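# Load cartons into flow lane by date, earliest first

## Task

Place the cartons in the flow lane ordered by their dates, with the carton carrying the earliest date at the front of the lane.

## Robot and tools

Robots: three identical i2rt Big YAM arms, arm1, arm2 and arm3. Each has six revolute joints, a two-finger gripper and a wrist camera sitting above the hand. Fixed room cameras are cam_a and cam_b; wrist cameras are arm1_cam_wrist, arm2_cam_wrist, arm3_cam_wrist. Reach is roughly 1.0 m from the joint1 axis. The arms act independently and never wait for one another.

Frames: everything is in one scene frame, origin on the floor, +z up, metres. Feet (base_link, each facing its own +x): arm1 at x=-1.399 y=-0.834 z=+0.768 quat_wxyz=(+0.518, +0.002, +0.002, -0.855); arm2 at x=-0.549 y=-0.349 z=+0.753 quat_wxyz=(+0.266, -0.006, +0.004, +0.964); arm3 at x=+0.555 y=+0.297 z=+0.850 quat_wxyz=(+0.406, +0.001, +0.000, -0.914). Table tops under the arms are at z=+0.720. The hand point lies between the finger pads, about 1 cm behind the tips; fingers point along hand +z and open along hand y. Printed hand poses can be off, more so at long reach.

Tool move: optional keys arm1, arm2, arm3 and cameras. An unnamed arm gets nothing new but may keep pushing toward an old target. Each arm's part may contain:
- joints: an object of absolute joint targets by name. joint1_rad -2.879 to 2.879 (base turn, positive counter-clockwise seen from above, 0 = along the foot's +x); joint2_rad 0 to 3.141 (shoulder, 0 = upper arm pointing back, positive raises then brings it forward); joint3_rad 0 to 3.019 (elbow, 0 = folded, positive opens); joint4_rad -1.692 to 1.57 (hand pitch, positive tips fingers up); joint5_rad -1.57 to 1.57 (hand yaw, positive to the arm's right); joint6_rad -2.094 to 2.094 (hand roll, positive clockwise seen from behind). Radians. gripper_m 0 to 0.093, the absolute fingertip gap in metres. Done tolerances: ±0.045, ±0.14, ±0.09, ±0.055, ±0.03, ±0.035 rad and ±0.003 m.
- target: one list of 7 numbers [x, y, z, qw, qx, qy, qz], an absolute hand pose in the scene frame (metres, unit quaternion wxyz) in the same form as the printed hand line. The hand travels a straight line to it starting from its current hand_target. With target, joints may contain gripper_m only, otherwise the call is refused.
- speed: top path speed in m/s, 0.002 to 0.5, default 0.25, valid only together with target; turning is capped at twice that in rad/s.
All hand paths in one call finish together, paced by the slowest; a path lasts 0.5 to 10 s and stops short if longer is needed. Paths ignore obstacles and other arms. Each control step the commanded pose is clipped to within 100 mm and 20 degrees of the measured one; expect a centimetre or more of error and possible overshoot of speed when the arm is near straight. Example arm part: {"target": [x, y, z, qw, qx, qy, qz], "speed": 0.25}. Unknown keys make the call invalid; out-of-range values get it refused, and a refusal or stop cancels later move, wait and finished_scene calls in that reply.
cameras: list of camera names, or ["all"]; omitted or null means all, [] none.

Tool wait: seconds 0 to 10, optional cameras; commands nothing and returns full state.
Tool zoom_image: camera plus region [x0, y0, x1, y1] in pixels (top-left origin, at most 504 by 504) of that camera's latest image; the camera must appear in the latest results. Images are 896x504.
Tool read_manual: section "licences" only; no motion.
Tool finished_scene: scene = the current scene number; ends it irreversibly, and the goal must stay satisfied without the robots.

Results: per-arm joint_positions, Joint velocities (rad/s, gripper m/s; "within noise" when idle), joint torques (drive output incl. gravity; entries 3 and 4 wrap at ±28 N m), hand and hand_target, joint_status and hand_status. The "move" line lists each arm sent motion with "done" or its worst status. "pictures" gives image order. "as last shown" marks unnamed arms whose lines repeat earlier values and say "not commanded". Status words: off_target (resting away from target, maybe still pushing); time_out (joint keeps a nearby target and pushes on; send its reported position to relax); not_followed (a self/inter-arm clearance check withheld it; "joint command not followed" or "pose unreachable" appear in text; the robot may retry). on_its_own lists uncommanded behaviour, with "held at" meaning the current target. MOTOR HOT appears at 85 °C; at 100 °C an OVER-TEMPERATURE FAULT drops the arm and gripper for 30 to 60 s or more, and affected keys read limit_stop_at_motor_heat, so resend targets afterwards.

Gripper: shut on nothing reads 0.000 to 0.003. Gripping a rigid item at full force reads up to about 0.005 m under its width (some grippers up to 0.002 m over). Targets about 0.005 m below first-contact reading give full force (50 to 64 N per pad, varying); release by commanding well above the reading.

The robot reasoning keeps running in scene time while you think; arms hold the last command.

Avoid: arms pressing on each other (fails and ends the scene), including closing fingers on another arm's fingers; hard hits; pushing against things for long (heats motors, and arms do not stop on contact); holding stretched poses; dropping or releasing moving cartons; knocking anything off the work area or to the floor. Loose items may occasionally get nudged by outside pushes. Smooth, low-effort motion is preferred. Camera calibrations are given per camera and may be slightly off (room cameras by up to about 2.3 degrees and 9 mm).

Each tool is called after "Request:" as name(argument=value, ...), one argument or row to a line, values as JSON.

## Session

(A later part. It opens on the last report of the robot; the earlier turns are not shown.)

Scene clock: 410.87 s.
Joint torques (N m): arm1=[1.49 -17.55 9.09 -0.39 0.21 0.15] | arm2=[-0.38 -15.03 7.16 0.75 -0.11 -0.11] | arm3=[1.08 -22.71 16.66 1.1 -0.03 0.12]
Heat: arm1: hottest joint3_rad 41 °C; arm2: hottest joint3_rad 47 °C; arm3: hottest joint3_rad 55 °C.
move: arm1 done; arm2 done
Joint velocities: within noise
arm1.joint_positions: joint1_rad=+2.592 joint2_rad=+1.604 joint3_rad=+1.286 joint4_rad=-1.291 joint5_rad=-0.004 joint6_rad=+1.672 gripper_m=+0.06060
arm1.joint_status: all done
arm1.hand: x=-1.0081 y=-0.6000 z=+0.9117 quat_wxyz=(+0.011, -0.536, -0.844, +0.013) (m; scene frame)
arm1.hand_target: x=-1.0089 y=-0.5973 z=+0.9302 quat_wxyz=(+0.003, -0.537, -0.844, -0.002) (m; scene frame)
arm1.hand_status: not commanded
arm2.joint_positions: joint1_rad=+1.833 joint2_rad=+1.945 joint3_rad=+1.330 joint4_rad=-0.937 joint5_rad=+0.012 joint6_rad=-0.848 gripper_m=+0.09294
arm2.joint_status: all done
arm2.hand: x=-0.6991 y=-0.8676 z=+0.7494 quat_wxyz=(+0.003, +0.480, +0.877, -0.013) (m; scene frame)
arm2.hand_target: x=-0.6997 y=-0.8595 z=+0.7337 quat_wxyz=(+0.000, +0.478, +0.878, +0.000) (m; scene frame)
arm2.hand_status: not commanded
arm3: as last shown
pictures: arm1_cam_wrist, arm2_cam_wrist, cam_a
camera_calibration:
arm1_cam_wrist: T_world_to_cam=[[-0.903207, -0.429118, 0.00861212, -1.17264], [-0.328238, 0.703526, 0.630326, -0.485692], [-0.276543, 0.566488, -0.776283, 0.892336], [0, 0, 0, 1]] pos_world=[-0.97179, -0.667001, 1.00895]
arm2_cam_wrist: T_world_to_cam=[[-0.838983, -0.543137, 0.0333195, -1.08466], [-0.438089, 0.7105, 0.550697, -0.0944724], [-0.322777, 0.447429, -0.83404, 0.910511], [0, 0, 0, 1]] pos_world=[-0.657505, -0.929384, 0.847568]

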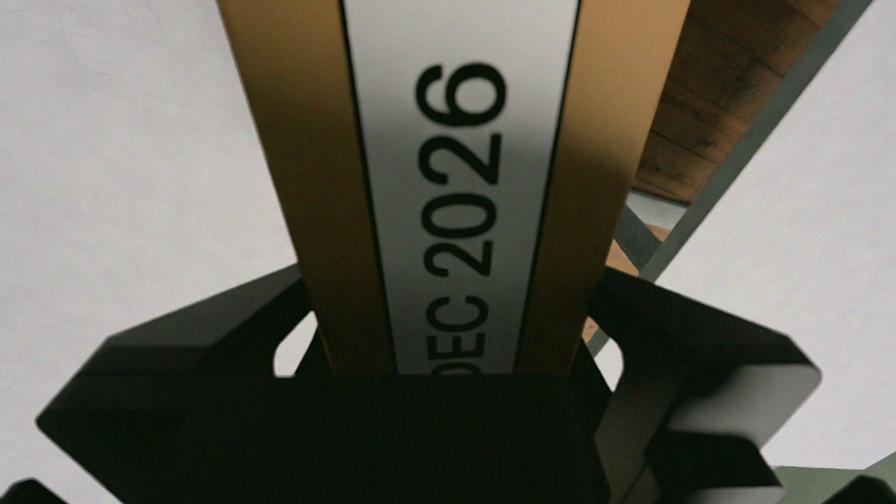

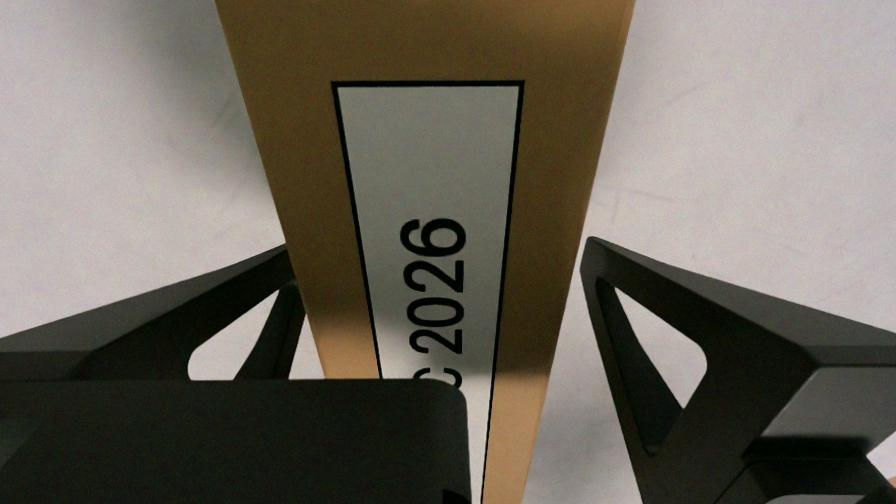

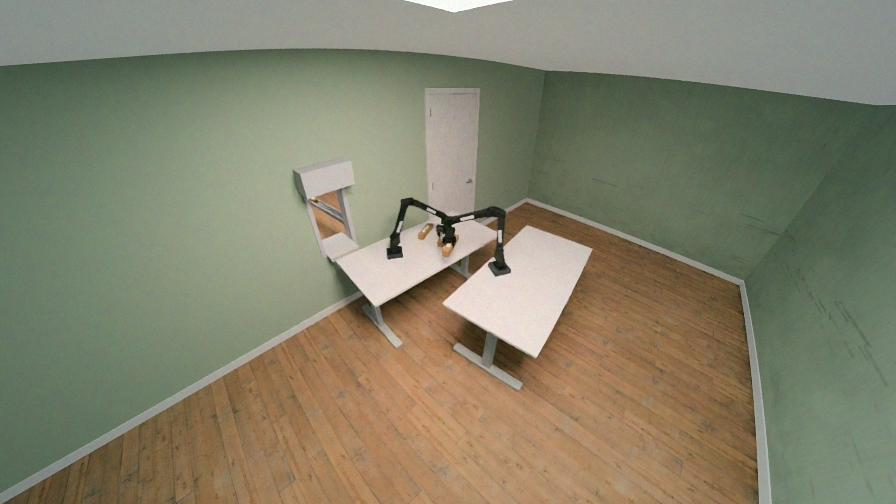

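Request:
move(
  arm1={"target": [-0.85, -0.50, 0.945, 0.0, 0.5373, 0.8434, 0.0], "speed": 0.2},
  arm2={"target": [-0.6997, -0.8595, 0.93, 0.0, 0.478, 0.8784, 0.0], "speed": 0.2},
  cameras=["arm1_cam_wrist", "arm2_cam_wrist"],
)

Scene clock: 418.90 s.
Joint torques (N m): arm1=[1.61 -23.47 13.83 -0.42 0.31 0.15] | arm2=[-0.09 -14.62 13.94 -0.18 -0.12 -0.07] | arm3=[1.03 -22.71 16.65 1.03 -0.01 0.12]
Heat: arm1: hottest joint3_rad 42 °C; arm2: hottest joint3_rad 46 °C; arm3: hottest joint3_rad 55 °C.
move: arm1 off_target; arm2 off_target
Joint velocities: within noise
arm1.joint_positions: joint1_rad=+2.592 joint2_rad=+2.069 joint3_rad=+1.962 joint4_rad=-1.530 joint5_rad=+0.000 joint6_rad=+1.674 gripper_m=+0.06061
arm1.joint_status: not commanded
arm1.hand: x=-0.8618 y=-0.5131 z=+0.9151 quat_wxyz=(+0.015, -0.537, -0.843, +0.027) (m; scene frame)
arm1.hand_target: x=-0.8516 y=-0.5010 z=+0.9452 quat_wxyz=(+0.000, -0.537, -0.843, -0.001) (m; scene frame)
arm1.hand_status: off_target (0.035 m and 3.5 deg from the pose sent, 0.190 m and 1.9 deg at the start)
arm2.joint_positions: joint1_rad=+1.833 joint2_rad=+1.748 joint3_rad=+1.519 joint4_rad=-1.382 joint5_rad=+0.013 joint6_rad=-0.848 gripper_m=+0.09295
arm2.joint_status: not commanded
arm2.hand: x=-0.6945 y=-0.8440 z=+0.9162 quat_wxyz=(-0.004, +0.479, +0.878, +0.016) (m; scene frame)
arm2.hand_target: x=-0.6995 y=-0.8588 z=+0.9300 quat_wxyz=(+0.000, +0.478, +0.878, +0.000) (m; scene frame)
arm2.hand_status: off_target (0.021 m and 1.9 deg from the pose sent, 0.181 m and 1.5 deg at the start)
arm3.joint_positions: joint1_rad=+0.640 joint2_rad=+1.687 joint3_rad=+1.640 joint4_rad=-0.985 joint5_rad=+0.002 joint6_rad=-0.005 gripper_m=+0.09402
arm3.joint_status: not commanded
arm3.hand: x=+0.4925 y=-0.3406 z=+1.1198 quat_wxyz=(-0.179, -0.712, -0.650, +0.197) (m; scene frame)
arm3.hand_target: x=+0.4992 y=-0.3502 z=+1.1491 quat_wxyz=(-0.198, -0.704, -0.647, +0.214) (m; scene frame)
arm3.hand_status: not commanded
pictures: arm1_cam_wrist, arm2_cam_wrist
camera_calibration:
arm1_cam_wrist: T_world_to_cam=[[-0.903664, -0.426636, 0.0370586, -1.02836], [-0.312417, 0.715966, 0.62433, -0.475393], [-0.292894, 0.552607, -0.780281, 0.868664], [0, 0, 0, 1]] pos_world=[-0.823384, -0.5784, 1.01271]
arm2_cam_wrist: T_world_to_cam=[[-0.838724, -0.544446, -0.0109896, -1.03394], [-0.447641, 0.677822, 0.583244, -0.265194], [-0.310096, 0.4941, -0.812222, 1.06874], [0, 0, 0, 1]] pos_world=[-0.654492, -0.911237, 1.01137]

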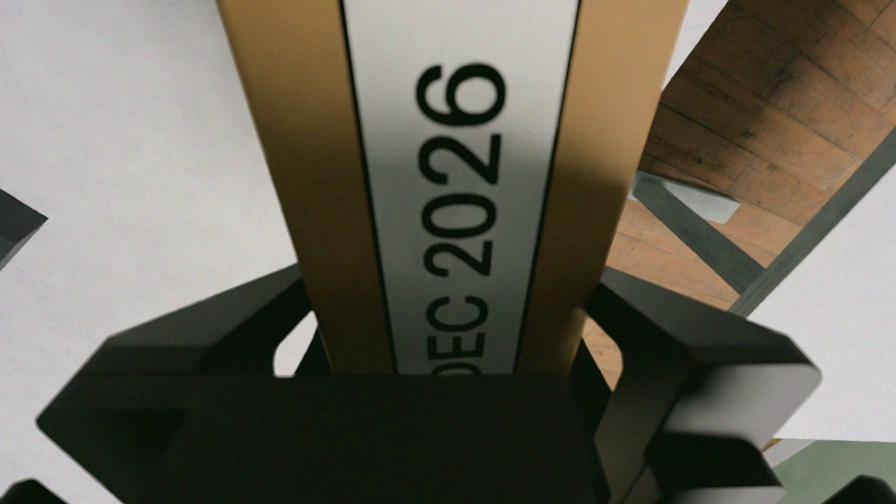

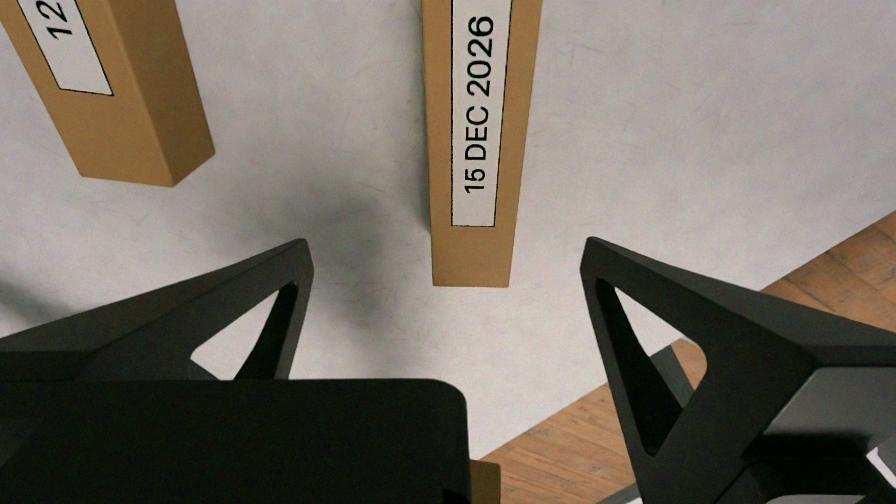

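Request:
move(
  arm1={"target": [-0.85, -0.50, 0.768, 0.0, 0.5373, 0.8434, 0.0], "speed": 0.12},
  arm2={"joints": {"joint1_rad": 2.261, "joint2_rad": 1.621, "joint3_rad": 1.456, "joint4_rad": -1.406, "joint5_rad": 0.0, "joint6_rad": -0.31}},
  cameras=["arm1_cam_wrist", "arm2_cam_wrist", "cam_a"],
)

Scene clock: 429.90 s.
Joint torques (N m): arm1=[1.61 -22.77 8.28 0.58 0.53 0.14] | arm2=[-0.62 -12.45 9.03 -0.01 -0.01 0.09] | arm3=[1.03 -22.42 16.65 1.13 -0.03 0.12]
Heat: arm1: hottest joint3_rad 45 °C; arm2: hottest joint3_rad 47 °C; arm3: hottest joint3_rad 55 °C.
move: arm1 done; arm2 done
Joint velocities: within noise
arm1.joint_positions: joint1_rad=+2.592 joint2_rad=+2.181 joint3_rad=+1.752 joint4_rad=-1.166 joint5_rad=-0.005 joint6_rad=+1.674 gripper_m=+0.06060
arm1.joint_status: not commanded
arm1.hand: x=-0.8533 y=-0.5065 z=+0.7680 quat_wxyz=(+0.008, -0.537, -0.843, +0.007) (m; scene frame)
arm1.hand_target: x=-0.8500 y=-0.5001 z=+0.7682 quat_wxyz=(+0.000, -0.537, -0.843, +0.000) (m; scene frame)
arm1.hand_status: done (0.007 m and 1.2 deg from the pose sent, 0.148 m and 3.6 deg at the start)
arm2.joint_positions: joint1_rad=+2.269 joint2_rad=+1.608 joint3_rad=+1.470 joint4_rad=-1.397 joint5_rad=-0.001 joint6_rad=-0.321 gripper_m=+0.09296
arm2.joint_status: all done
arm2.hand: x=-0.4731 y=-0.8313 z=+0.9676 quat_wxyz=(+0.019, +0.519, +0.855, -0.016) (m; scene frame)
arm2.hand_target: x=-0.4781 y=-0.8267 z=+0.9561 quat_wxyz=(+0.007, +0.527, +0.850, -0.002) (m; scene frame)
arm2.hand_status: not commanded
arm3: as last shown
pictures: arm1_cam_wrist, arm2_cam_wrist, cam_a
camera_calibration:
arm1_cam_wrist: T_world_to_cam=[[-0.904356, -0.426745, -0.00535528, -0.980381], [-0.333893, 0.699658, 0.63166, -0.417923], [-0.26581, 0.573033, -0.775227, 0.782388], [0, 0, 0, 1]] pos_world=[-0.818189, -0.574304, 0.865263]
arm2_cam_wrist: T_world_to_cam=[[-0.885192, -0.464789, 0.0201434, -0.826608], [-0.386379, 0.758598, 0.524634, -0.05177], [-0.259125, 0.456619, -0.85109, 1.20344], [0, 0, 0, 1]] pos_world=[-0.439869, -0.894439, 1.06805]

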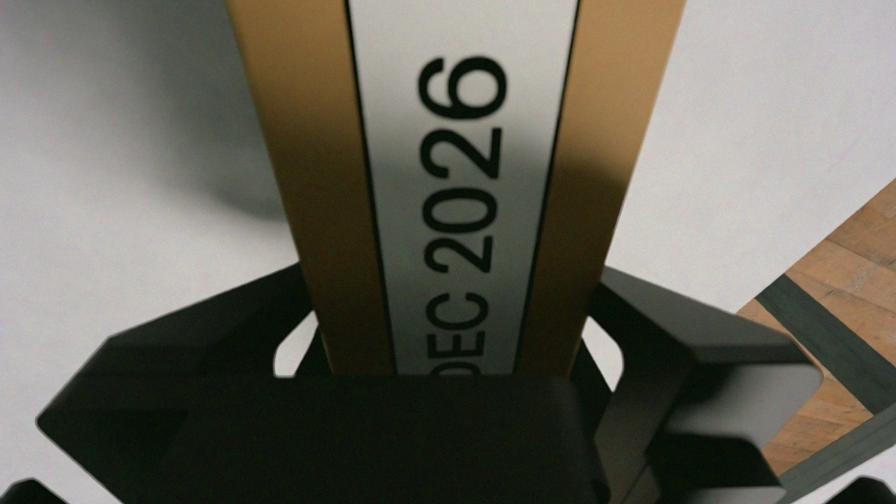

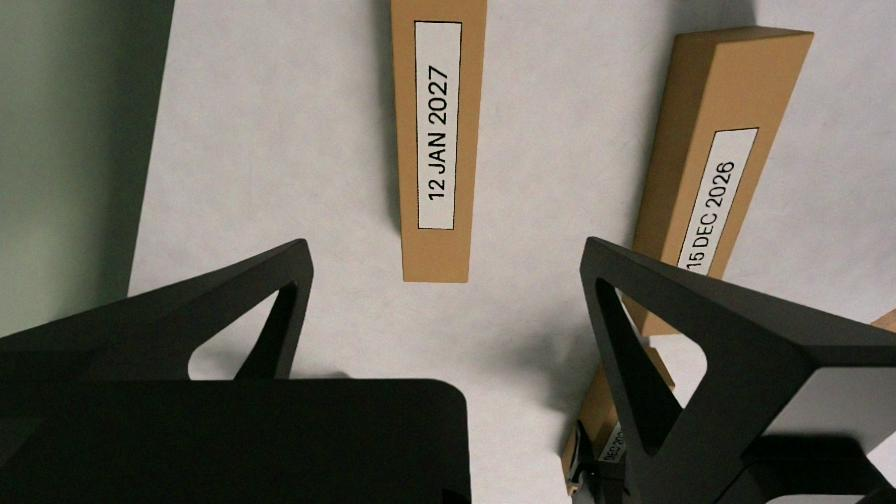

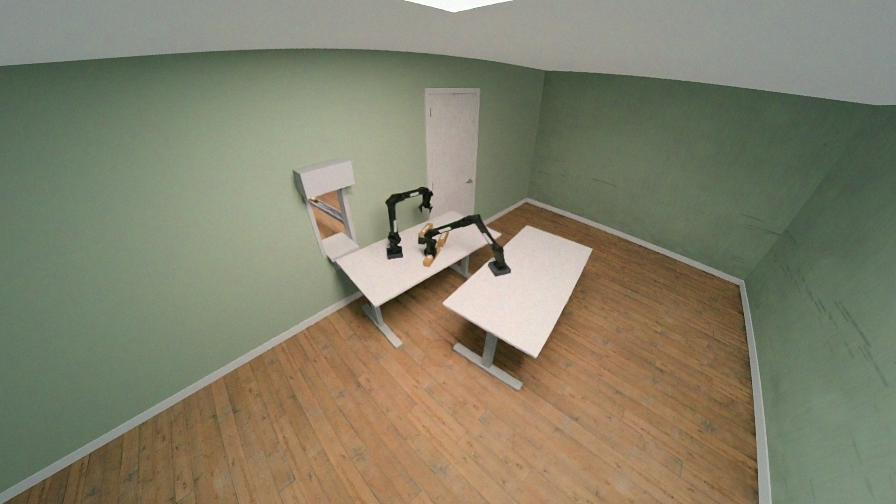

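Request:
move(
  arm1={"target": [-0.85, -0.50, 0.752, 0.0, 0.5373, 0.8434, 0.0], "speed": 0.06},
  cameras=["arm1_cam_wrist"],
)

Scene clock: 433.43 s.
Joint torques (N m): arm1=[1.61 -21.3 7.72 0.81 0.68 0.18] | arm2=[-0.67 -12.45 9.02 0.01 -0.01 0.09] | arm3=[0.97 -22.65 16.62 1.11 -0.02 0.11]
Heat: arm1: hottest joint3_rad 44 °C; arm2: hottest joint3_rad 47 °C; arm3: hottest joint3_rad 55 °C.
move: arm1 off_target
Joint velocities: within noise
arm1.joint_positions: joint1_rad=+2.592 joint2_rad=+2.181 joint3_rad=+1.746 joint4_rad=-1.141 joint5_rad=-0.008 joint6_rad=+1.668 gripper_m=+0.06060
arm1.joint_status: not commanded
arm1.hand: x=-0.8506 y=-0.5043 z=+0.7658 quat_wxyz=(+0.005, -0.534, -0.845, -0.002) (m; scene frame)
arm1.hand_target: x=-0.8502 y=-0.5002 z=+0.7523 quat_wxyz=(+0.000, -0.537, -0.843, +0.000) (m; scene frame)
arm1.hand_status: off_target (0.014 m and 0.8 deg from the pose sent, 0.018 m and 1.2 deg at the start)
arm2, arm3: as last shown
pictures: arm1_cam_wrist
camera_calibration:
arm1_cam_wrist: T_world_to_cam=[[-0.901403, -0.432369, -0.023021, -0.963884], [-0.34714, 0.689894, 0.635248, -0.436084], [-0.258779, 0.580606, -0.771965, 0.787281], [0, 0, 0, 1]] pos_world=[-0.816498, -0.573002, 0.862585]

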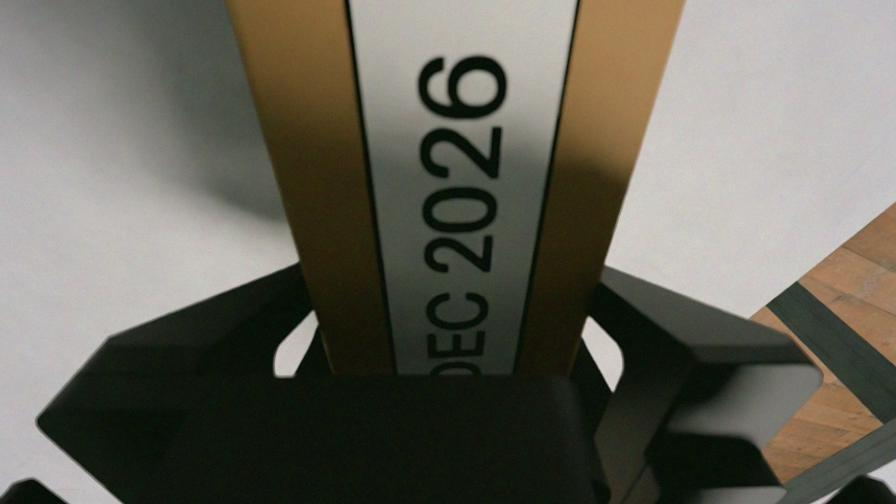

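Request:
move(
  arm1={"target": [-0.85, -0.50, 0.738, 0.0, 0.5373, 0.8434, 0.0], "speed": 0.06},
  cameras=["arm1_cam_wrist"],
)

Scene clock: 437.10 s.
Joint torques (N m): arm1=[1.49 -20.01 7.24 1.37 0.75 0.24] | arm2=[-0.67 -12.45 9.01 -0.01 0 0.09] | arm3=[1.03 -22.42 16.61 1.1 -0.04 0.12]
Heat: arm1: hottest joint3_rad 44 °C; arm2: hottest joint3_rad 47 °C; arm3: hottest joint3_rad 55 °C.
move: arm1 off_target
Joint velocities: within noise
arm1.joint_positions: joint1_rad=+2.592 joint2_rad=+2.181 joint3_rad=+1.740 joint4_rad=-1.129 joint5_rad=-0.010 joint6_rad=+1.664 gripper_m=+0.06060
arm1.joint_status: not commanded
arm1.hand: x=-0.8502 y=-0.5036 z=+0.7638 quat_wxyz=(+0.004, -0.533, -0.846, -0.006) (m; scene frame)
arm1.hand_target: x=-0.8509 y=-0.5006 z=+0.7387 quat_wxyz=(+0.000, -0.537, -0.843, +0.000) (m; scene frame)
arm1.hand_status: off_target (0.026 m and 1.0 deg from the pose sent, 0.028 m and 0.8 deg at the start)
arm2, arm3: as last shown
pictures: arm1_cam_wrist
camera_calibration:
arm1_cam_wrist: T_world_to_cam=[[-0.899491, -0.435955, -0.029298, -0.958632], [-0.352896, 0.685307, 0.637038, -0.443663], [-0.257642, 0.58335, -0.770275, 0.786536], [0, 0, 0, 1]] pos_world=[-0.816203, -0.5727, 0.860393]

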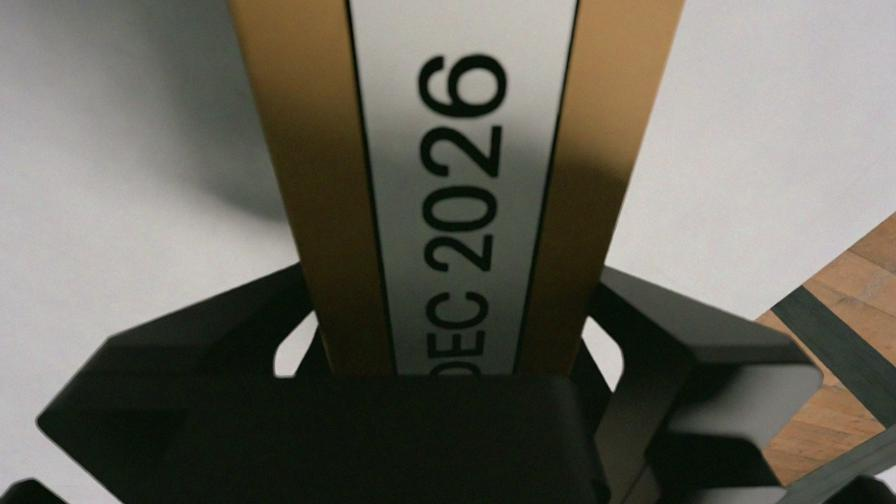

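Request:
move(
  arm1={"joints": {"gripper_m": 0.093}},
  cameras=[],
)

Request:
move(
  arm1={"target": [-0.85, -0.50, 0.93, 0.0, 0.5373, 0.8434, 0.0], "speed": 0.2},
  cameras=["arm1_cam_wrist"],
)

Request:
move(
  arm1={"joints": {"joint1_rad": 1.3, "joint2_rad": 1.2, "joint3_rad": 1.2, "joint4_rad": -1.2, "joint6_rad": 0.0}},
  arm2={"joints": {"joint1_rad": 1.011, "joint2_rad": 1.274, "joint3_rad": 0.975, "joint4_rad": -1.26, "joint5_rad": 0.0, "joint6_rad": -1.536}},
  cameras=["arm1_cam_wrist", "arm2_cam_wrist", "cam_a"],
)

Scene clock: 445.13 s.
Joint torques (N m): arm1=[1.55 -21.13 7.47 0.36 0.19 0.12] | arm2=[-0.56 -12.45 9.01 -0.01 0 0.09] | arm3=[0.97 -22.36 16.66 1.1 -0.01 0.11]
Heat: arm1: hottest joint3_rad 43 °C; arm2: hottest joint3_rad 46 °C; arm3: hottest joint3_rad 55 °C.
move: arm1 done
Joint velocities: within noise
arm1.joint_positions: joint1_rad=+2.592 joint2_rad=+2.192 joint3_rad=+1.738 joint4_rad=-1.100 joint5_rad=+0.003 joint6_rad=+1.673 gripper_m=+0.09282
arm1.joint_status: all done
arm1.hand: x=-0.8451 y=-0.5030 z=+0.7559 quat_wxyz=(-0.004, -0.537, -0.844, -0.010) (m; scene frame)
arm1.hand_target: x=-0.8509 y=-0.5006 z=+0.7387 quat_wxyz=(+0.000, -0.537, -0.843, +0.000) (m; scene frame)
arm1.hand_status: not commanded
arm2, arm3: as last shown
pictures: none
No camera images: "cameras" was empty.

Scene clock: 446.97 s.
Joint torques (N m): arm1=[1.61 -21.71 12.78 -0.35 0.18 0.14] | arm2=[-0.62 -12.45 9.01 -0.01 -0.01 0.09] | arm3=[0.91 -22.65 16.69 1.09 -0.02 0.12]
Heat: arm1: hottest joint3_rad 43 °C; arm2: hottest joint3_rad 46 °C; arm3: hottest joint3_rad 56 °C.
move: arm1 off_target
Joint velocities: within noise
arm1.joint_positions: joint1_rad=+2.592 joint2_rad=+2.063 joint3_rad=+1.946 joint4_rad=-1.497 joint5_rad=+0.003 joint6_rad=+1.675 gripper_m=+0.09294
arm1.joint_status: not commanded
arm1.hand: x=-0.8587 y=-0.5118 z=+0.9128 quat_wxyz=(+0.009, -0.537, -0.843, +0.017) (m; scene frame)
arm1.hand_target: x=-0.8508 y=-0.5005 z=+0.9302 quat_wxyz=(+0.000, -0.537, -0.843, -0.001) (m; scene frame)
arm1.hand_status: off_target (0.023 m and 2.2 deg from the pose sent, 0.174 m and 1.2 deg at the start)
arm2, arm3: as last shown
pictures: arm1_cam_wrist
camera_calibration:
arm1_cam_wrist: T_world_to_cam=[[-0.904352, -0.426582, 0.0132075, -1.00364], [-0.325716, 0.709853, 0.624513, -0.488663], [-0.275781, 0.560478, -0.780902, 0.88629], [0, 0, 0, 1]] pos_world=[-0.822386, -0.578001, 1.01054]

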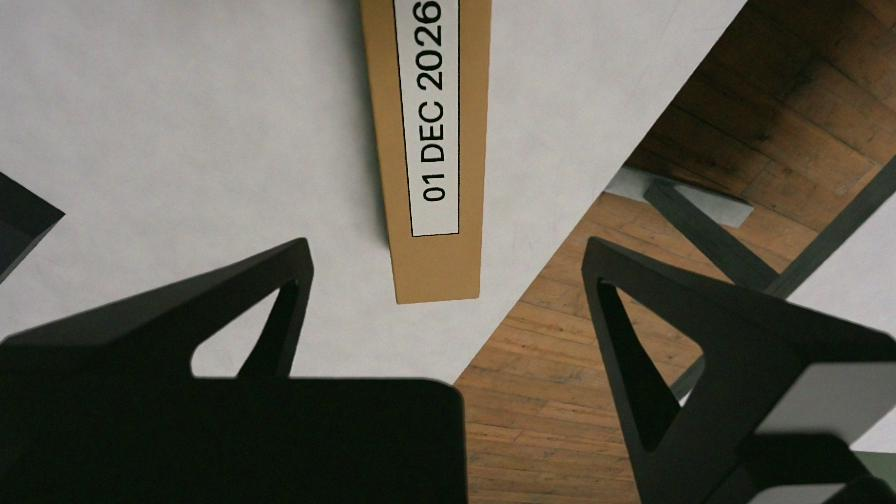

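Scene clock: 449.57 s.
Joint torques (N m): arm1=[-0.15 -9.88 9.87 0.94 -0.01 -0.06] | arm2=[0.03 -8 8.5 0.66 -0.17 -0.12] | arm3=[0.91 -22.59 16.62 1.1 -0.03 0.11]
Heat: arm1: hottest joint3_rad 43 °C; arm2: hottest joint3_rad 46 °C; arm3: hottest joint3_rad 56 °C.
move: arm1 done; arm2 done
Joint velocities: within noise
arm1.joint_positions: joint1_rad=+1.312 joint2_rad=+1.200 joint3_rad=+1.195 joint4_rad=-1.206 joint5_rad=+0.005 joint6_rad=+0.009 gripper_m=+0.09294
arm1.joint_status: all done
arm1.hand: x=-1.0926 y=-1.1174 z=+1.0427 quat_wxyz=(-0.166, -0.361, -0.915, +0.063) (m; scene frame)
arm1.hand_target: x=-1.0940 y=-1.1224 z=+1.0455 quat_wxyz=(-0.171, -0.362, -0.914, +0.066) (m; scene frame)
arm1.hand_status: not commanded
arm2.joint_positions: joint1_rad=+1.012 joint2_rad=+1.280 joint3_rad=+0.990 joint4_rad=-1.269 joint5_rad=+0.001 joint6_rad=-1.524 gripper_m=+0.09296
arm2.joint_status: all done
arm2.hand: x=-0.8595 y=-0.5046 z=+0.9098 quat_wxyz=(+0.004, +0.542, +0.841, -0.007) (m; scene frame)
arm2.hand_target: x=-0.8567 y=-0.5032 z=+0.9061 quat_wxyz=(+0.004, +0.537, +0.843, -0.007) (m; scene frame)
arm2.hand_status: not commanded
arm3: as last shown
pictures: arm1_cam_wrist, arm2_cam_wrist, cam_a
led back after a hold (arm2 arm): the arm was led back toward your command in small steps, so it may still be short of it.
joint command not followed: on one or more control steps a check withheld the commanded joint targets of the arm2 arm, and it was not sent them on those steps.
cause: the commanded joint targets, or the way to them, would bring a part of the robot too close to another arm (this arm's wrist (the part past joint 4) and the arm1 arm's wrist camera, where that arm would come to rest).
camera_calibration:
arm1_cam_wrist: T_world_to_cam=[[-0.672623, -0.739533, -0.0258575, -1.53094], [-0.70776, 0.632739, 0.314193, -0.396145], [-0.215995, 0.229634, -0.949007, 1.13364], [0, 0, 0, 1]] pos_world=[-1.06526, -1.14184, 1.16071]
arm2_cam_wrist: T_world_to_cam=[[-0.908627, -0.417081, 0.0210117, -1.01244], [-0.336737, 0.761496, 0.553833, -0.401015], [-0.246993, 0.496152, -0.832363, 0.918224], [0, 0, 0, 1]] pos_world=[-0.828173, -0.572477, 1.00766]

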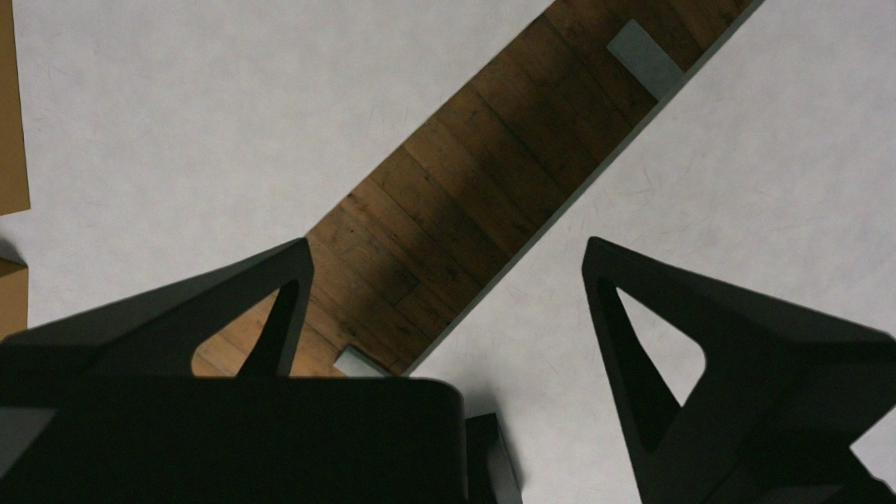

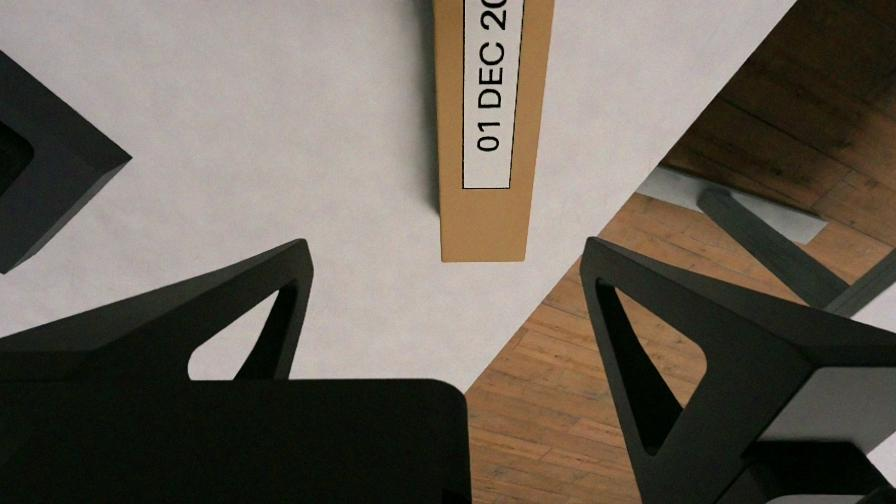

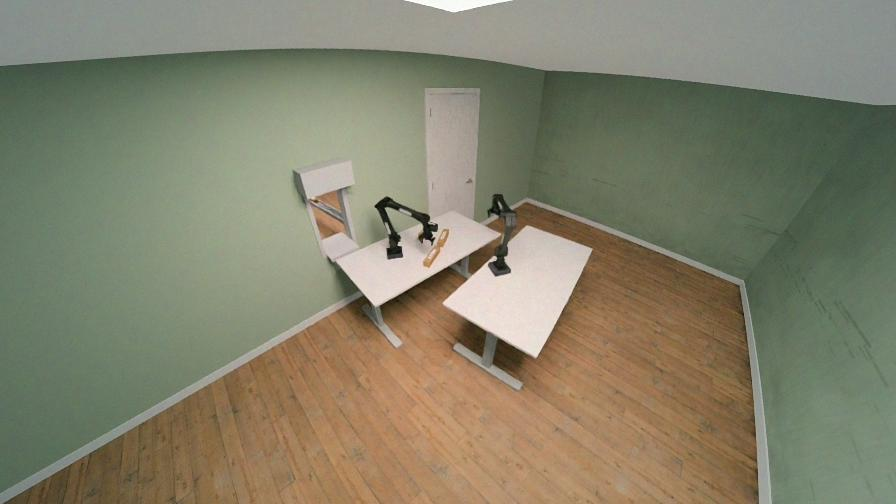

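Request:
zoom_image(
  camera="cam_a",
  region=[380, 210, 470, 280],
)

Scaled by 5.600 from the camera's 896x504 image, which has a finer 1280x720 frame.

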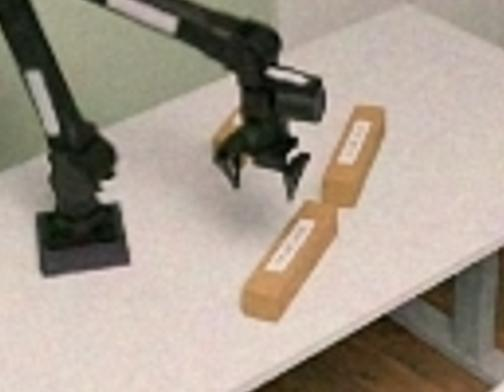

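Request:
move(
  arm2={"target": [-0.8643, -0.5635, 0.815, 0.0, 0.5321, 0.8467, 0.0], "speed": 0.15},
  cameras=["arm2_cam_wrist"],
)

Scene clock: 479.87 s.
Joint torques (N m): arm1=[-0.15 -9.82 9.87 0.91 0 -0.06] | arm2=[0.67 -8.53 7.87 0.68 -0.05 0.12] | arm3=[1.03 -22.53 16.65 1.09 -0.04 0.12]
Heat: arm1: hottest joint3_rad 44 °C; arm2: hottest joint3_rad 47 °C; arm3: hottest joint3_rad 56 °C.
move: arm2 done
Joint velocities: within noise
arm1, arm3: as last shown
arm2.joint_positions: joint1_rad=+1.137 joint2_rad=+1.476 joint3_rad=+0.933 joint4_rad=-1.013 joint5_rad=+0.013 joint6_rad=-1.424 gripper_m=+0.09296
arm2.joint_status: not commanded
arm2.hand: x=-0.8686 y=-0.5622 z=+0.8233 quat_wxyz=(-0.002, +0.531, +0.847, -0.007) (m; scene frame)
arm2.hand_target: x=-0.8642 y=-0.5633 z=+0.8152 quat_wxyz=(+0.000, +0.532, +0.847, +0.000) (m; scene frame)
arm2.hand_status: done (0.009 m and 0.8 deg from the pose sent, 0.112 m and 1.6 deg at the start)
pictures: arm2_cam_wrist
camera_calibration:
arm2_cam_wrist: T_world_to_cam=[[-0.897865, -0.43948, 0.0263922, -1.05068], [-0.350261, 0.749338, 0.561969, -0.337595], [-0.266751, 0.495328, -0.826737, 0.850359], [0, 0, 0, 1]] pos_world=[-0.834786, -0.629988, 0.920471]

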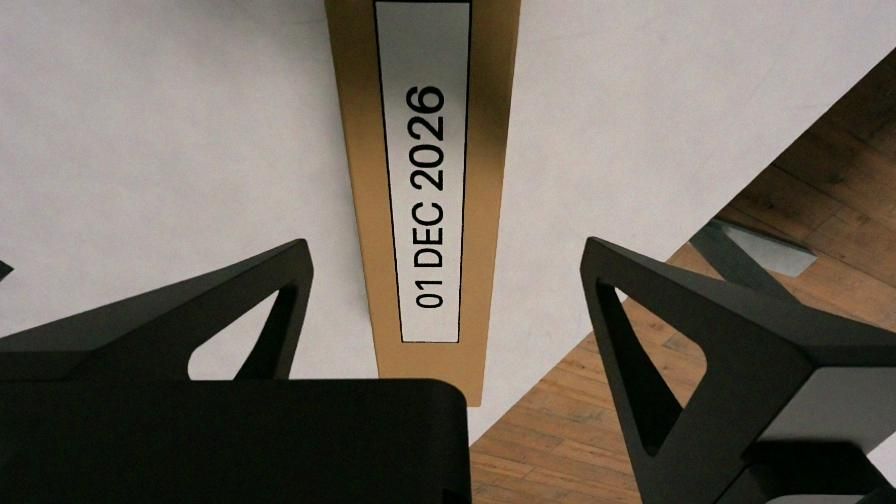

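Request:
move(
  arm2={"target": [-0.8558, -0.5592, 0.738, 0.0, 0.5321, 0.8467, 0.0], "speed": 0.1},
  cameras=["arm2_cam_wrist"],
)

Request:
move(
  arm2={"joints": {"gripper_m": 0.05}},
  cameras=["arm2_cam_wrist"],
)

Scene clock: 501.93 s.
Joint torques (N m): arm1=[-0.09 -9.82 9.88 0.92 -0.01 -0.06] | arm2=[0.67 -8.88 6.45 0.76 -0.05 0.09] | arm3=[1.08 -22.59 16.68 1.07 -0.03 0.11]
Heat: arm1: hottest joint3_rad 44 °C; arm2: hottest joint3_rad 46 °C; arm3: hottest joint3_rad 57 °C.
move: arm2 done
Joint velocities: within noise
arm1: as last shown
arm2.joint_positions: joint1_rad=+1.137 joint2_rad=+1.599 joint3_rad=+0.823 joint4_rad=-0.778 joint5_rad=+0.013 joint6_rad=-1.423 gripper_m=+0.09296
arm2.joint_status: not commanded
arm2.hand: x=-0.8620 y=-0.5591 z=+0.7463 quat_wxyz=(-0.002, +0.532, +0.847, -0.008) (m; scene frame)
arm2.hand_target: x=-0.8558 y=-0.5591 z=+0.7382 quat_wxyz=(+0.000, +0.532, +0.847, +0.000) (m; scene frame)
arm2.hand_status: done (0.010 m and 0.9 deg from the pose sent, 0.086 m and 0.8 deg at the start)
arm3.joint_positions: joint1_rad=+0.640 joint2_rad=+1.687 joint3_rad=+1.640 joint4_rad=-0.985 joint5_rad=+0.002 joint6_rad=-0.005 gripper_m=+0.09402
arm3.joint_status: not commanded
arm3.hand: x=+0.4925 y=-0.3406 z=+1.1198 quat_wxyz=(-0.179, -0.712, -0.650, +0.197) (m; scene frame)
arm3.hand_target: x=+0.4992 y=-0.3502 z=+1.1491 quat_wxyz=(-0.198, -0.704, -0.647, +0.214) (m; scene frame)
arm3.hand_status: not commanded
pictures: arm2_cam_wrist
camera_calibration:
arm2_cam_wrist: T_world_to_cam=[[-0.898358, -0.438352, 0.0282995, -1.04254], [-0.34843, 0.750338, 0.561773, -0.292067], [-0.267489, 0.494813, -0.826807, 0.786027], [0, 0, 0, 1]] pos_world=[-0.828087, -0.626788, 0.843472]

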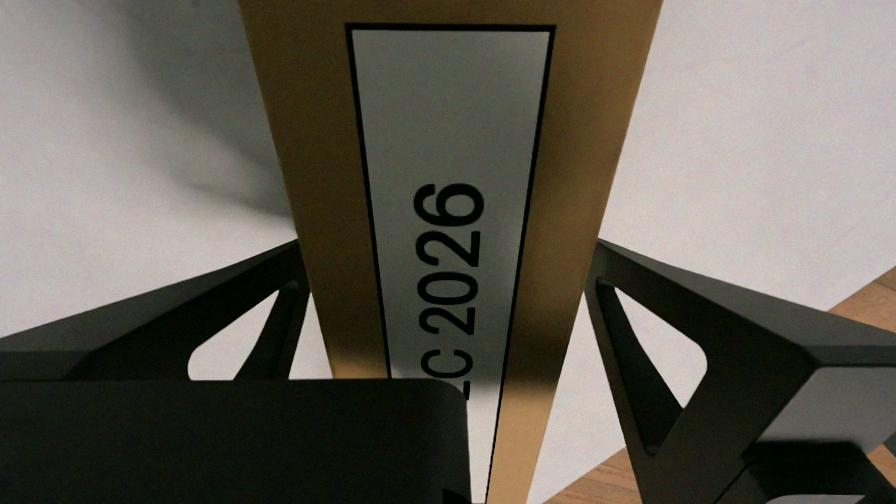

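Scene clock: 502.53 s.
Joint torques (N m): arm1=[-0.09 -9.82 9.88 0.91 -0.01 -0.06] | arm2=[0.67 -8.88 6.45 0.69 -0.05 0.09] | arm3=[1.03 -22.36 16.69 1.05 -0.02 0.11]
Heat: arm1: hottest joint3_rad 44 °C; arm2: hottest joint3_rad 46 °C; arm3: hottest joint3_rad 57 °C.
move: arm2 off_target
Joint velocities: within noise
arm1, arm3: as last shown
arm2.joint_positions: joint1_rad=+1.137 joint2_rad=+1.599 joint3_rad=+0.823 joint4_rad=-0.778 joint5_rad=+0.013 joint6_rad=-1.423 gripper_m=+0.06076
arm2.joint_status: gripper_m off_target (ended at +0.06078, target +0.05000)
arm2.hand: x=-0.8620 y=-0.5591 z=+0.7463 quat_wxyz=(-0.002, +0.532, +0.847, -0.008) (m; scene frame)
arm2.hand_target: x=-0.8558 y=-0.5590 z=+0.7382 quat_wxyz=(+0.000, +0.532, +0.847, +0.000) (m; scene frame)
arm2.hand_status: not commanded
pictures: arm2_cam_wrist
camera_calibration:
arm2_cam_wrist: T_world_to_cam=[[-0.898527, -0.438005, 0.0282971, -1.04246], [-0.348157, 0.750502, 0.561723, -0.291696], [-0.267275, 0.494872, -0.826841, 0.78627], [0, 0, 0, 1]] pos_world=[-0.828087, -0.626788, 0.843472]

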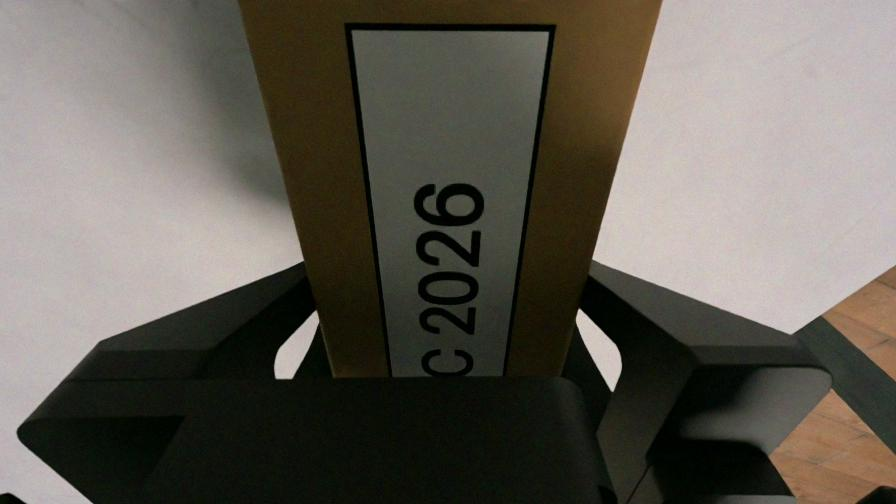

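Request:
move(
  cameras=["arm2_cam_wrist", "cam_a"],
)

Scene clock: 515.60 s.
Joint torques (N m): arm1=[-0.09 -9.88 9.87 0.92 -0.01 -0.06] | arm2=[0.73 -8.94 6.48 0.69 -0.05 0.09] | arm3=[1.08 -22.59 16.72 1.11 -0.03 0.12]
Heat: arm1: hottest joint3_rad 44 °C; arm2: hottest joint3_rad 44 °C; arm3: hottest joint3_rad 57 °C.
Joint velocities: within noise
arm1.joint_positions: joint1_rad=+1.312 joint2_rad=+1.200 joint3_rad=+1.195 joint4_rad=-1.206 joint5_rad=+0.005 joint6_rad=+0.009 gripper_m=+0.09294
arm1.joint_status: not commanded
arm1.hand: x=-1.0926 y=-1.1174 z=+1.0427 quat_wxyz=(-0.166, -0.361, -0.915, +0.063) (m; scene frame)
arm1.hand_target: x=-1.0940 y=-1.1224 z=+1.0455 quat_wxyz=(-0.171, -0.362, -0.914, +0.066) (m; scene frame)
arm1.hand_status: not commanded
arm2.joint_positions: joint1_rad=+1.137 joint2_rad=+1.599 joint3_rad=+0.823 joint4_rad=-0.778 joint5_rad=+0.013 joint6_rad=-1.423 gripper_m=+0.06076
arm2.joint_status: gripper_m off_target (ended at +0.06078, target +0.05000)
arm2.hand: x=-0.8620 y=-0.5591 z=+0.7463 quat_wxyz=(-0.002, +0.532, +0.847, -0.008) (m; scene frame)
arm2.hand_target: x=-0.8558 y=-0.5590 z=+0.7382 quat_wxyz=(+0.000, +0.532, +0.847, +0.000) (m; scene frame)
arm2.hand_status: not commanded
arm3.joint_positions: joint1_rad=+0.640 joint2_rad=+1.687 joint3_rad=+1.640 joint4_rad=-0.985 joint5_rad=+0.002 joint6_rad=-0.005 gripper_m=+0.09402
arm3.joint_status: not commanded
arm3.hand: x=+0.4925 y=-0.3406 z=+1.1198 quat_wxyz=(-0.179, -0.712, -0.650, +0.197) (m; scene frame)
arm3.hand_target: x=+0.4992 y=-0.3502 z=+1.1491 quat_wxyz=(-0.198, -0.704, -0.647, +0.214) (m; scene frame)
arm3.hand_status: not commanded
pictures: arm2_cam_wrist, cam_a
camera_calibration:
arm2_cam_wrist: T_world_to_cam=[[-0.898527, -0.438005, 0.0282971, -1.04246], [-0.348157, 0.750502, 0.561723, -0.291696], [-0.267275, 0.494872, -0.826841, 0.78627], [0, 0, 0, 1]] pos_world=[-0.828087, -0.626788, 0.843472]

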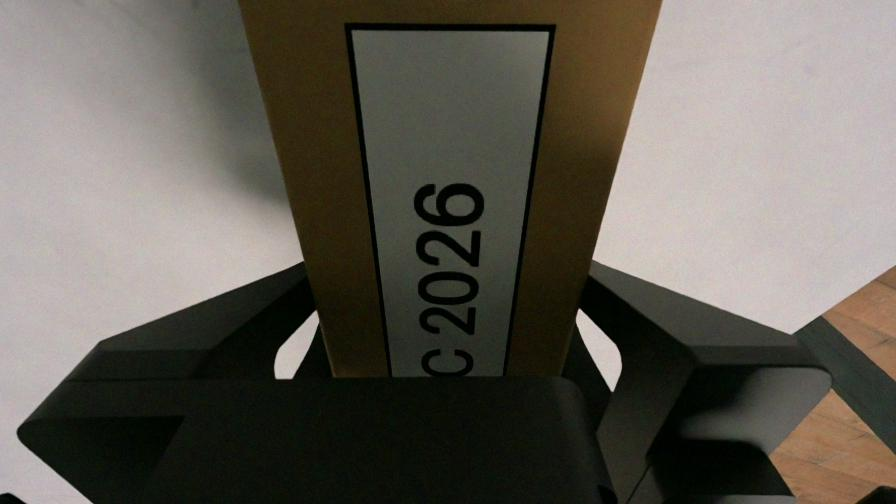

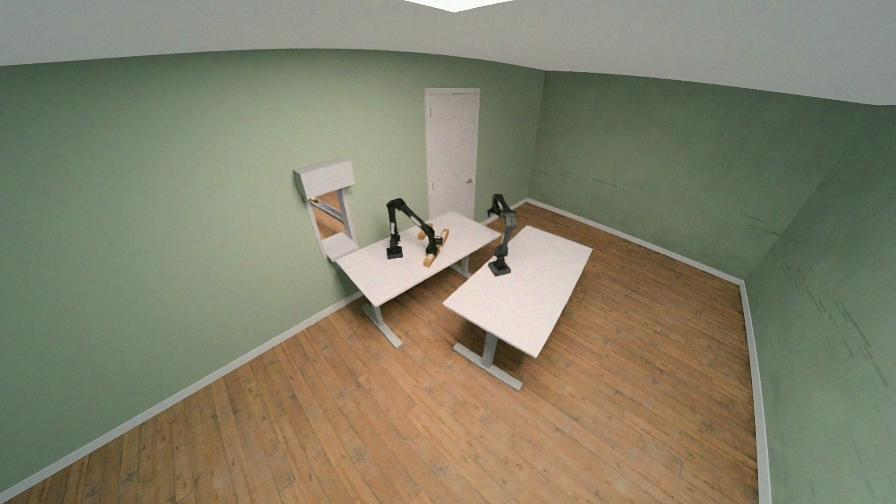

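Request:
zoom_image(
  camera="cam_a",
  region=[270, 140, 410, 290],
)

Request:
move(
  arm2={"target": [-0.8558, -0.559, 0.96, 0, 0.5321, 0.8467, 0], "speed": 0.2},
  cameras=["arm2_cam_wrist"],
)

Scaled by 3.360 from the camera's 896x504 image, which has a finer 1280x720 frame.

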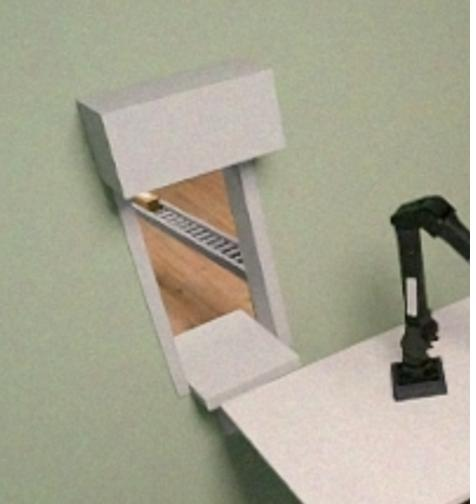

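Scene clock: 532.37 s.
Joint torques (N m): arm1=[-0.09 -9.88 9.87 0.91 -0.01 -0.06] | arm2=[0.79 -8.47 15.15 -0.34 -0.08 0.08] | arm3=[1.14 -22.48 16.62 1.09 -0.02 0.12]
Heat: arm1: hottest joint3_rad 44 °C; arm2: hottest joint3_rad 44 °C; arm3: hottest joint3_rad 57 °C.
move: arm2 off_target
Joint velocities: within noise
arm1, arm3: as last shown
arm2.joint_positions: joint1_rad=+1.143 joint2_rad=+1.320 joint3_rad=+1.087 joint4_rad=-1.399 joint5_rad=+0.013 joint6_rad=-1.415 gripper_m=+0.06076
arm2.joint_status: not commanded
arm2.hand: x=-0.8403 y=-0.5436 z=+0.9332 quat_wxyz=(+0.013, +0.532, +0.846, +0.028) (m; scene frame)
arm2.hand_target: x=-0.8545 y=-0.5580 z=+0.9600 quat_wxyz=(+0.000, +0.532, +0.847, -0.001) (m; scene frame)
arm2.hand_status: off_target (0.035 m and 3.6 deg from the pose sent, 0.214 m and 0.9 deg at the start)
pictures: arm2_cam_wrist
camera_calibration:
arm2_cam_wrist: T_world_to_cam=[[-0.898012, -0.437203, -0.0492727, -0.94816], [-0.384506, 0.725435, 0.570876, -0.453489], [-0.213845, 0.531599, -0.819556, 0.996969], [0, 0, 0, 1]] pos_world=[-0.812632, -0.61555, 1.02924]

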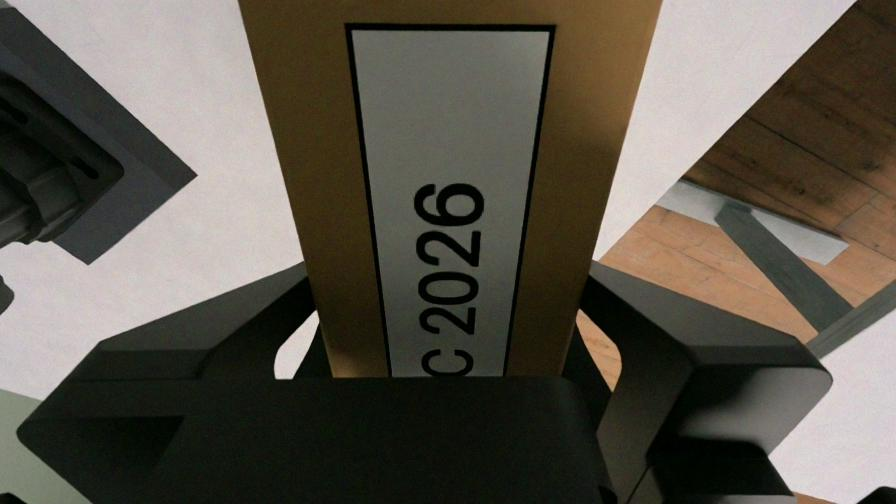

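Request:
zoom_image(
  camera="cam_a",
  region=[318, 205, 368, 265],
)

This scene's latest camera images include none from cam_a. They are from: arm2_cam_wrist. cam_a's image comes with the result of a call that names it in "cameras".

Request:
move(
  arm2={"joints": {"joint1_rad": -1.593, "joint2_rad": 1.525, "joint3_rad": 1.40, "joint4_rad": -1.43, "joint5_rad": 0.0, "joint6_rad": 1.009}},
  cameras=["arm2_cam_wrist", "cam_a"],
)

Request:
zoom_image(
  camera="cam_a",
  region=[308, 175, 378, 275],
)

Scene clock: 572.57 s.
Joint torques (N m): arm1=[-0.09 -9.82 9.87 0.92 -0.01 -0.06] | arm2=[-0.09 -13.8 13.39 -0.25 -0.02 0.08] | arm3=[1.2 -22.48 16.69 1.09 -0.02 0.11]
Heat: arm1: hottest joint3_rad 44 °C; arm2: hottest joint3_rad 50 °C; arm3: hottest joint3_rad 58 °C.
move: arm2 done
Joint velocities: within noise
arm1, arm3: as last shown
arm2.joint_positions: joint1_rad=-1.594 joint2_rad=+1.542 joint3_rad=+1.354 joint4_rad=-1.420 joint5_rad=+0.002 joint6_rad=+0.999 gripper_m=+0.06078
arm2.joint_status: all done
arm2.hand: x=-0.3126 y=+0.0289 z=+0.9446 quat_wxyz=(+0.005, +0.004, -1.000, +0.022) (m; scene frame)
arm2.hand_target: x=-0.3080 y=+0.0385 z=+0.9692 quat_wxyz=(-0.009, +0.000, -1.000, -0.001) (m; scene frame)
arm2.hand_status: not commanded
pictures: arm2_cam_wrist, cam_a
camera_calibration:
arm2_cam_wrist: T_world_to_cam=[[0.0137976, -0.998237, 0.0577206, -0.0232273], [-0.8194, 0.0217955, 0.572807, -0.789841], [-0.573056, -0.0551996, -0.817655, 0.717696], [0, 0, 0, 1]] pos_world=[-0.235596, 0.0336451, 1.04059]

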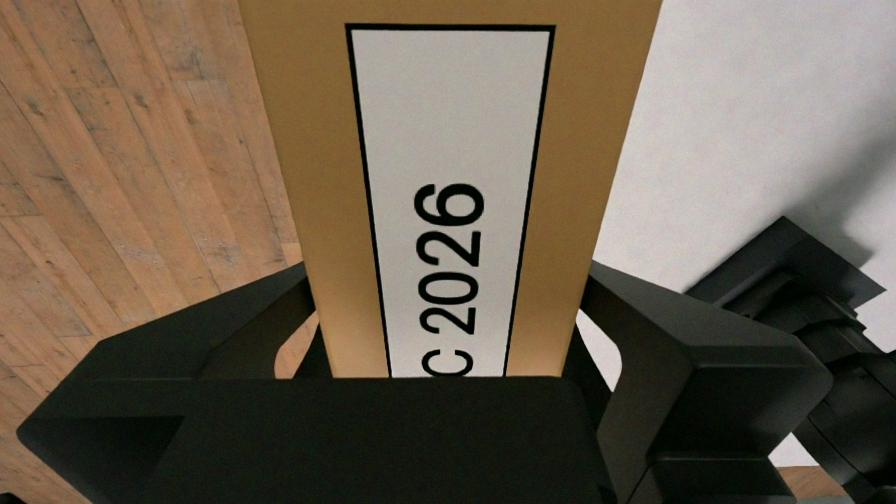

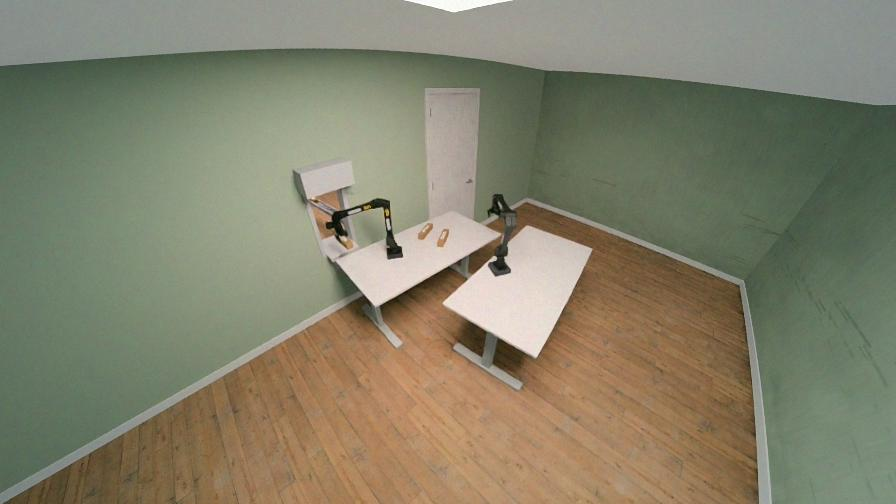

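Scaled by 5.040 from the camera's 896x504 image, which has a finer 1280x720 frame.

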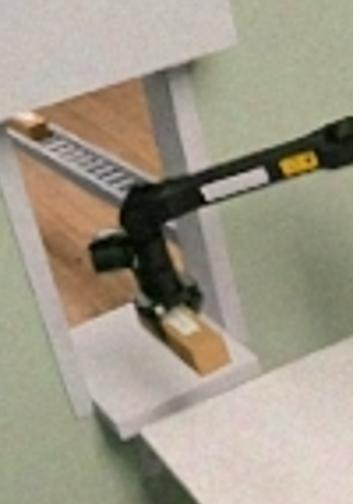

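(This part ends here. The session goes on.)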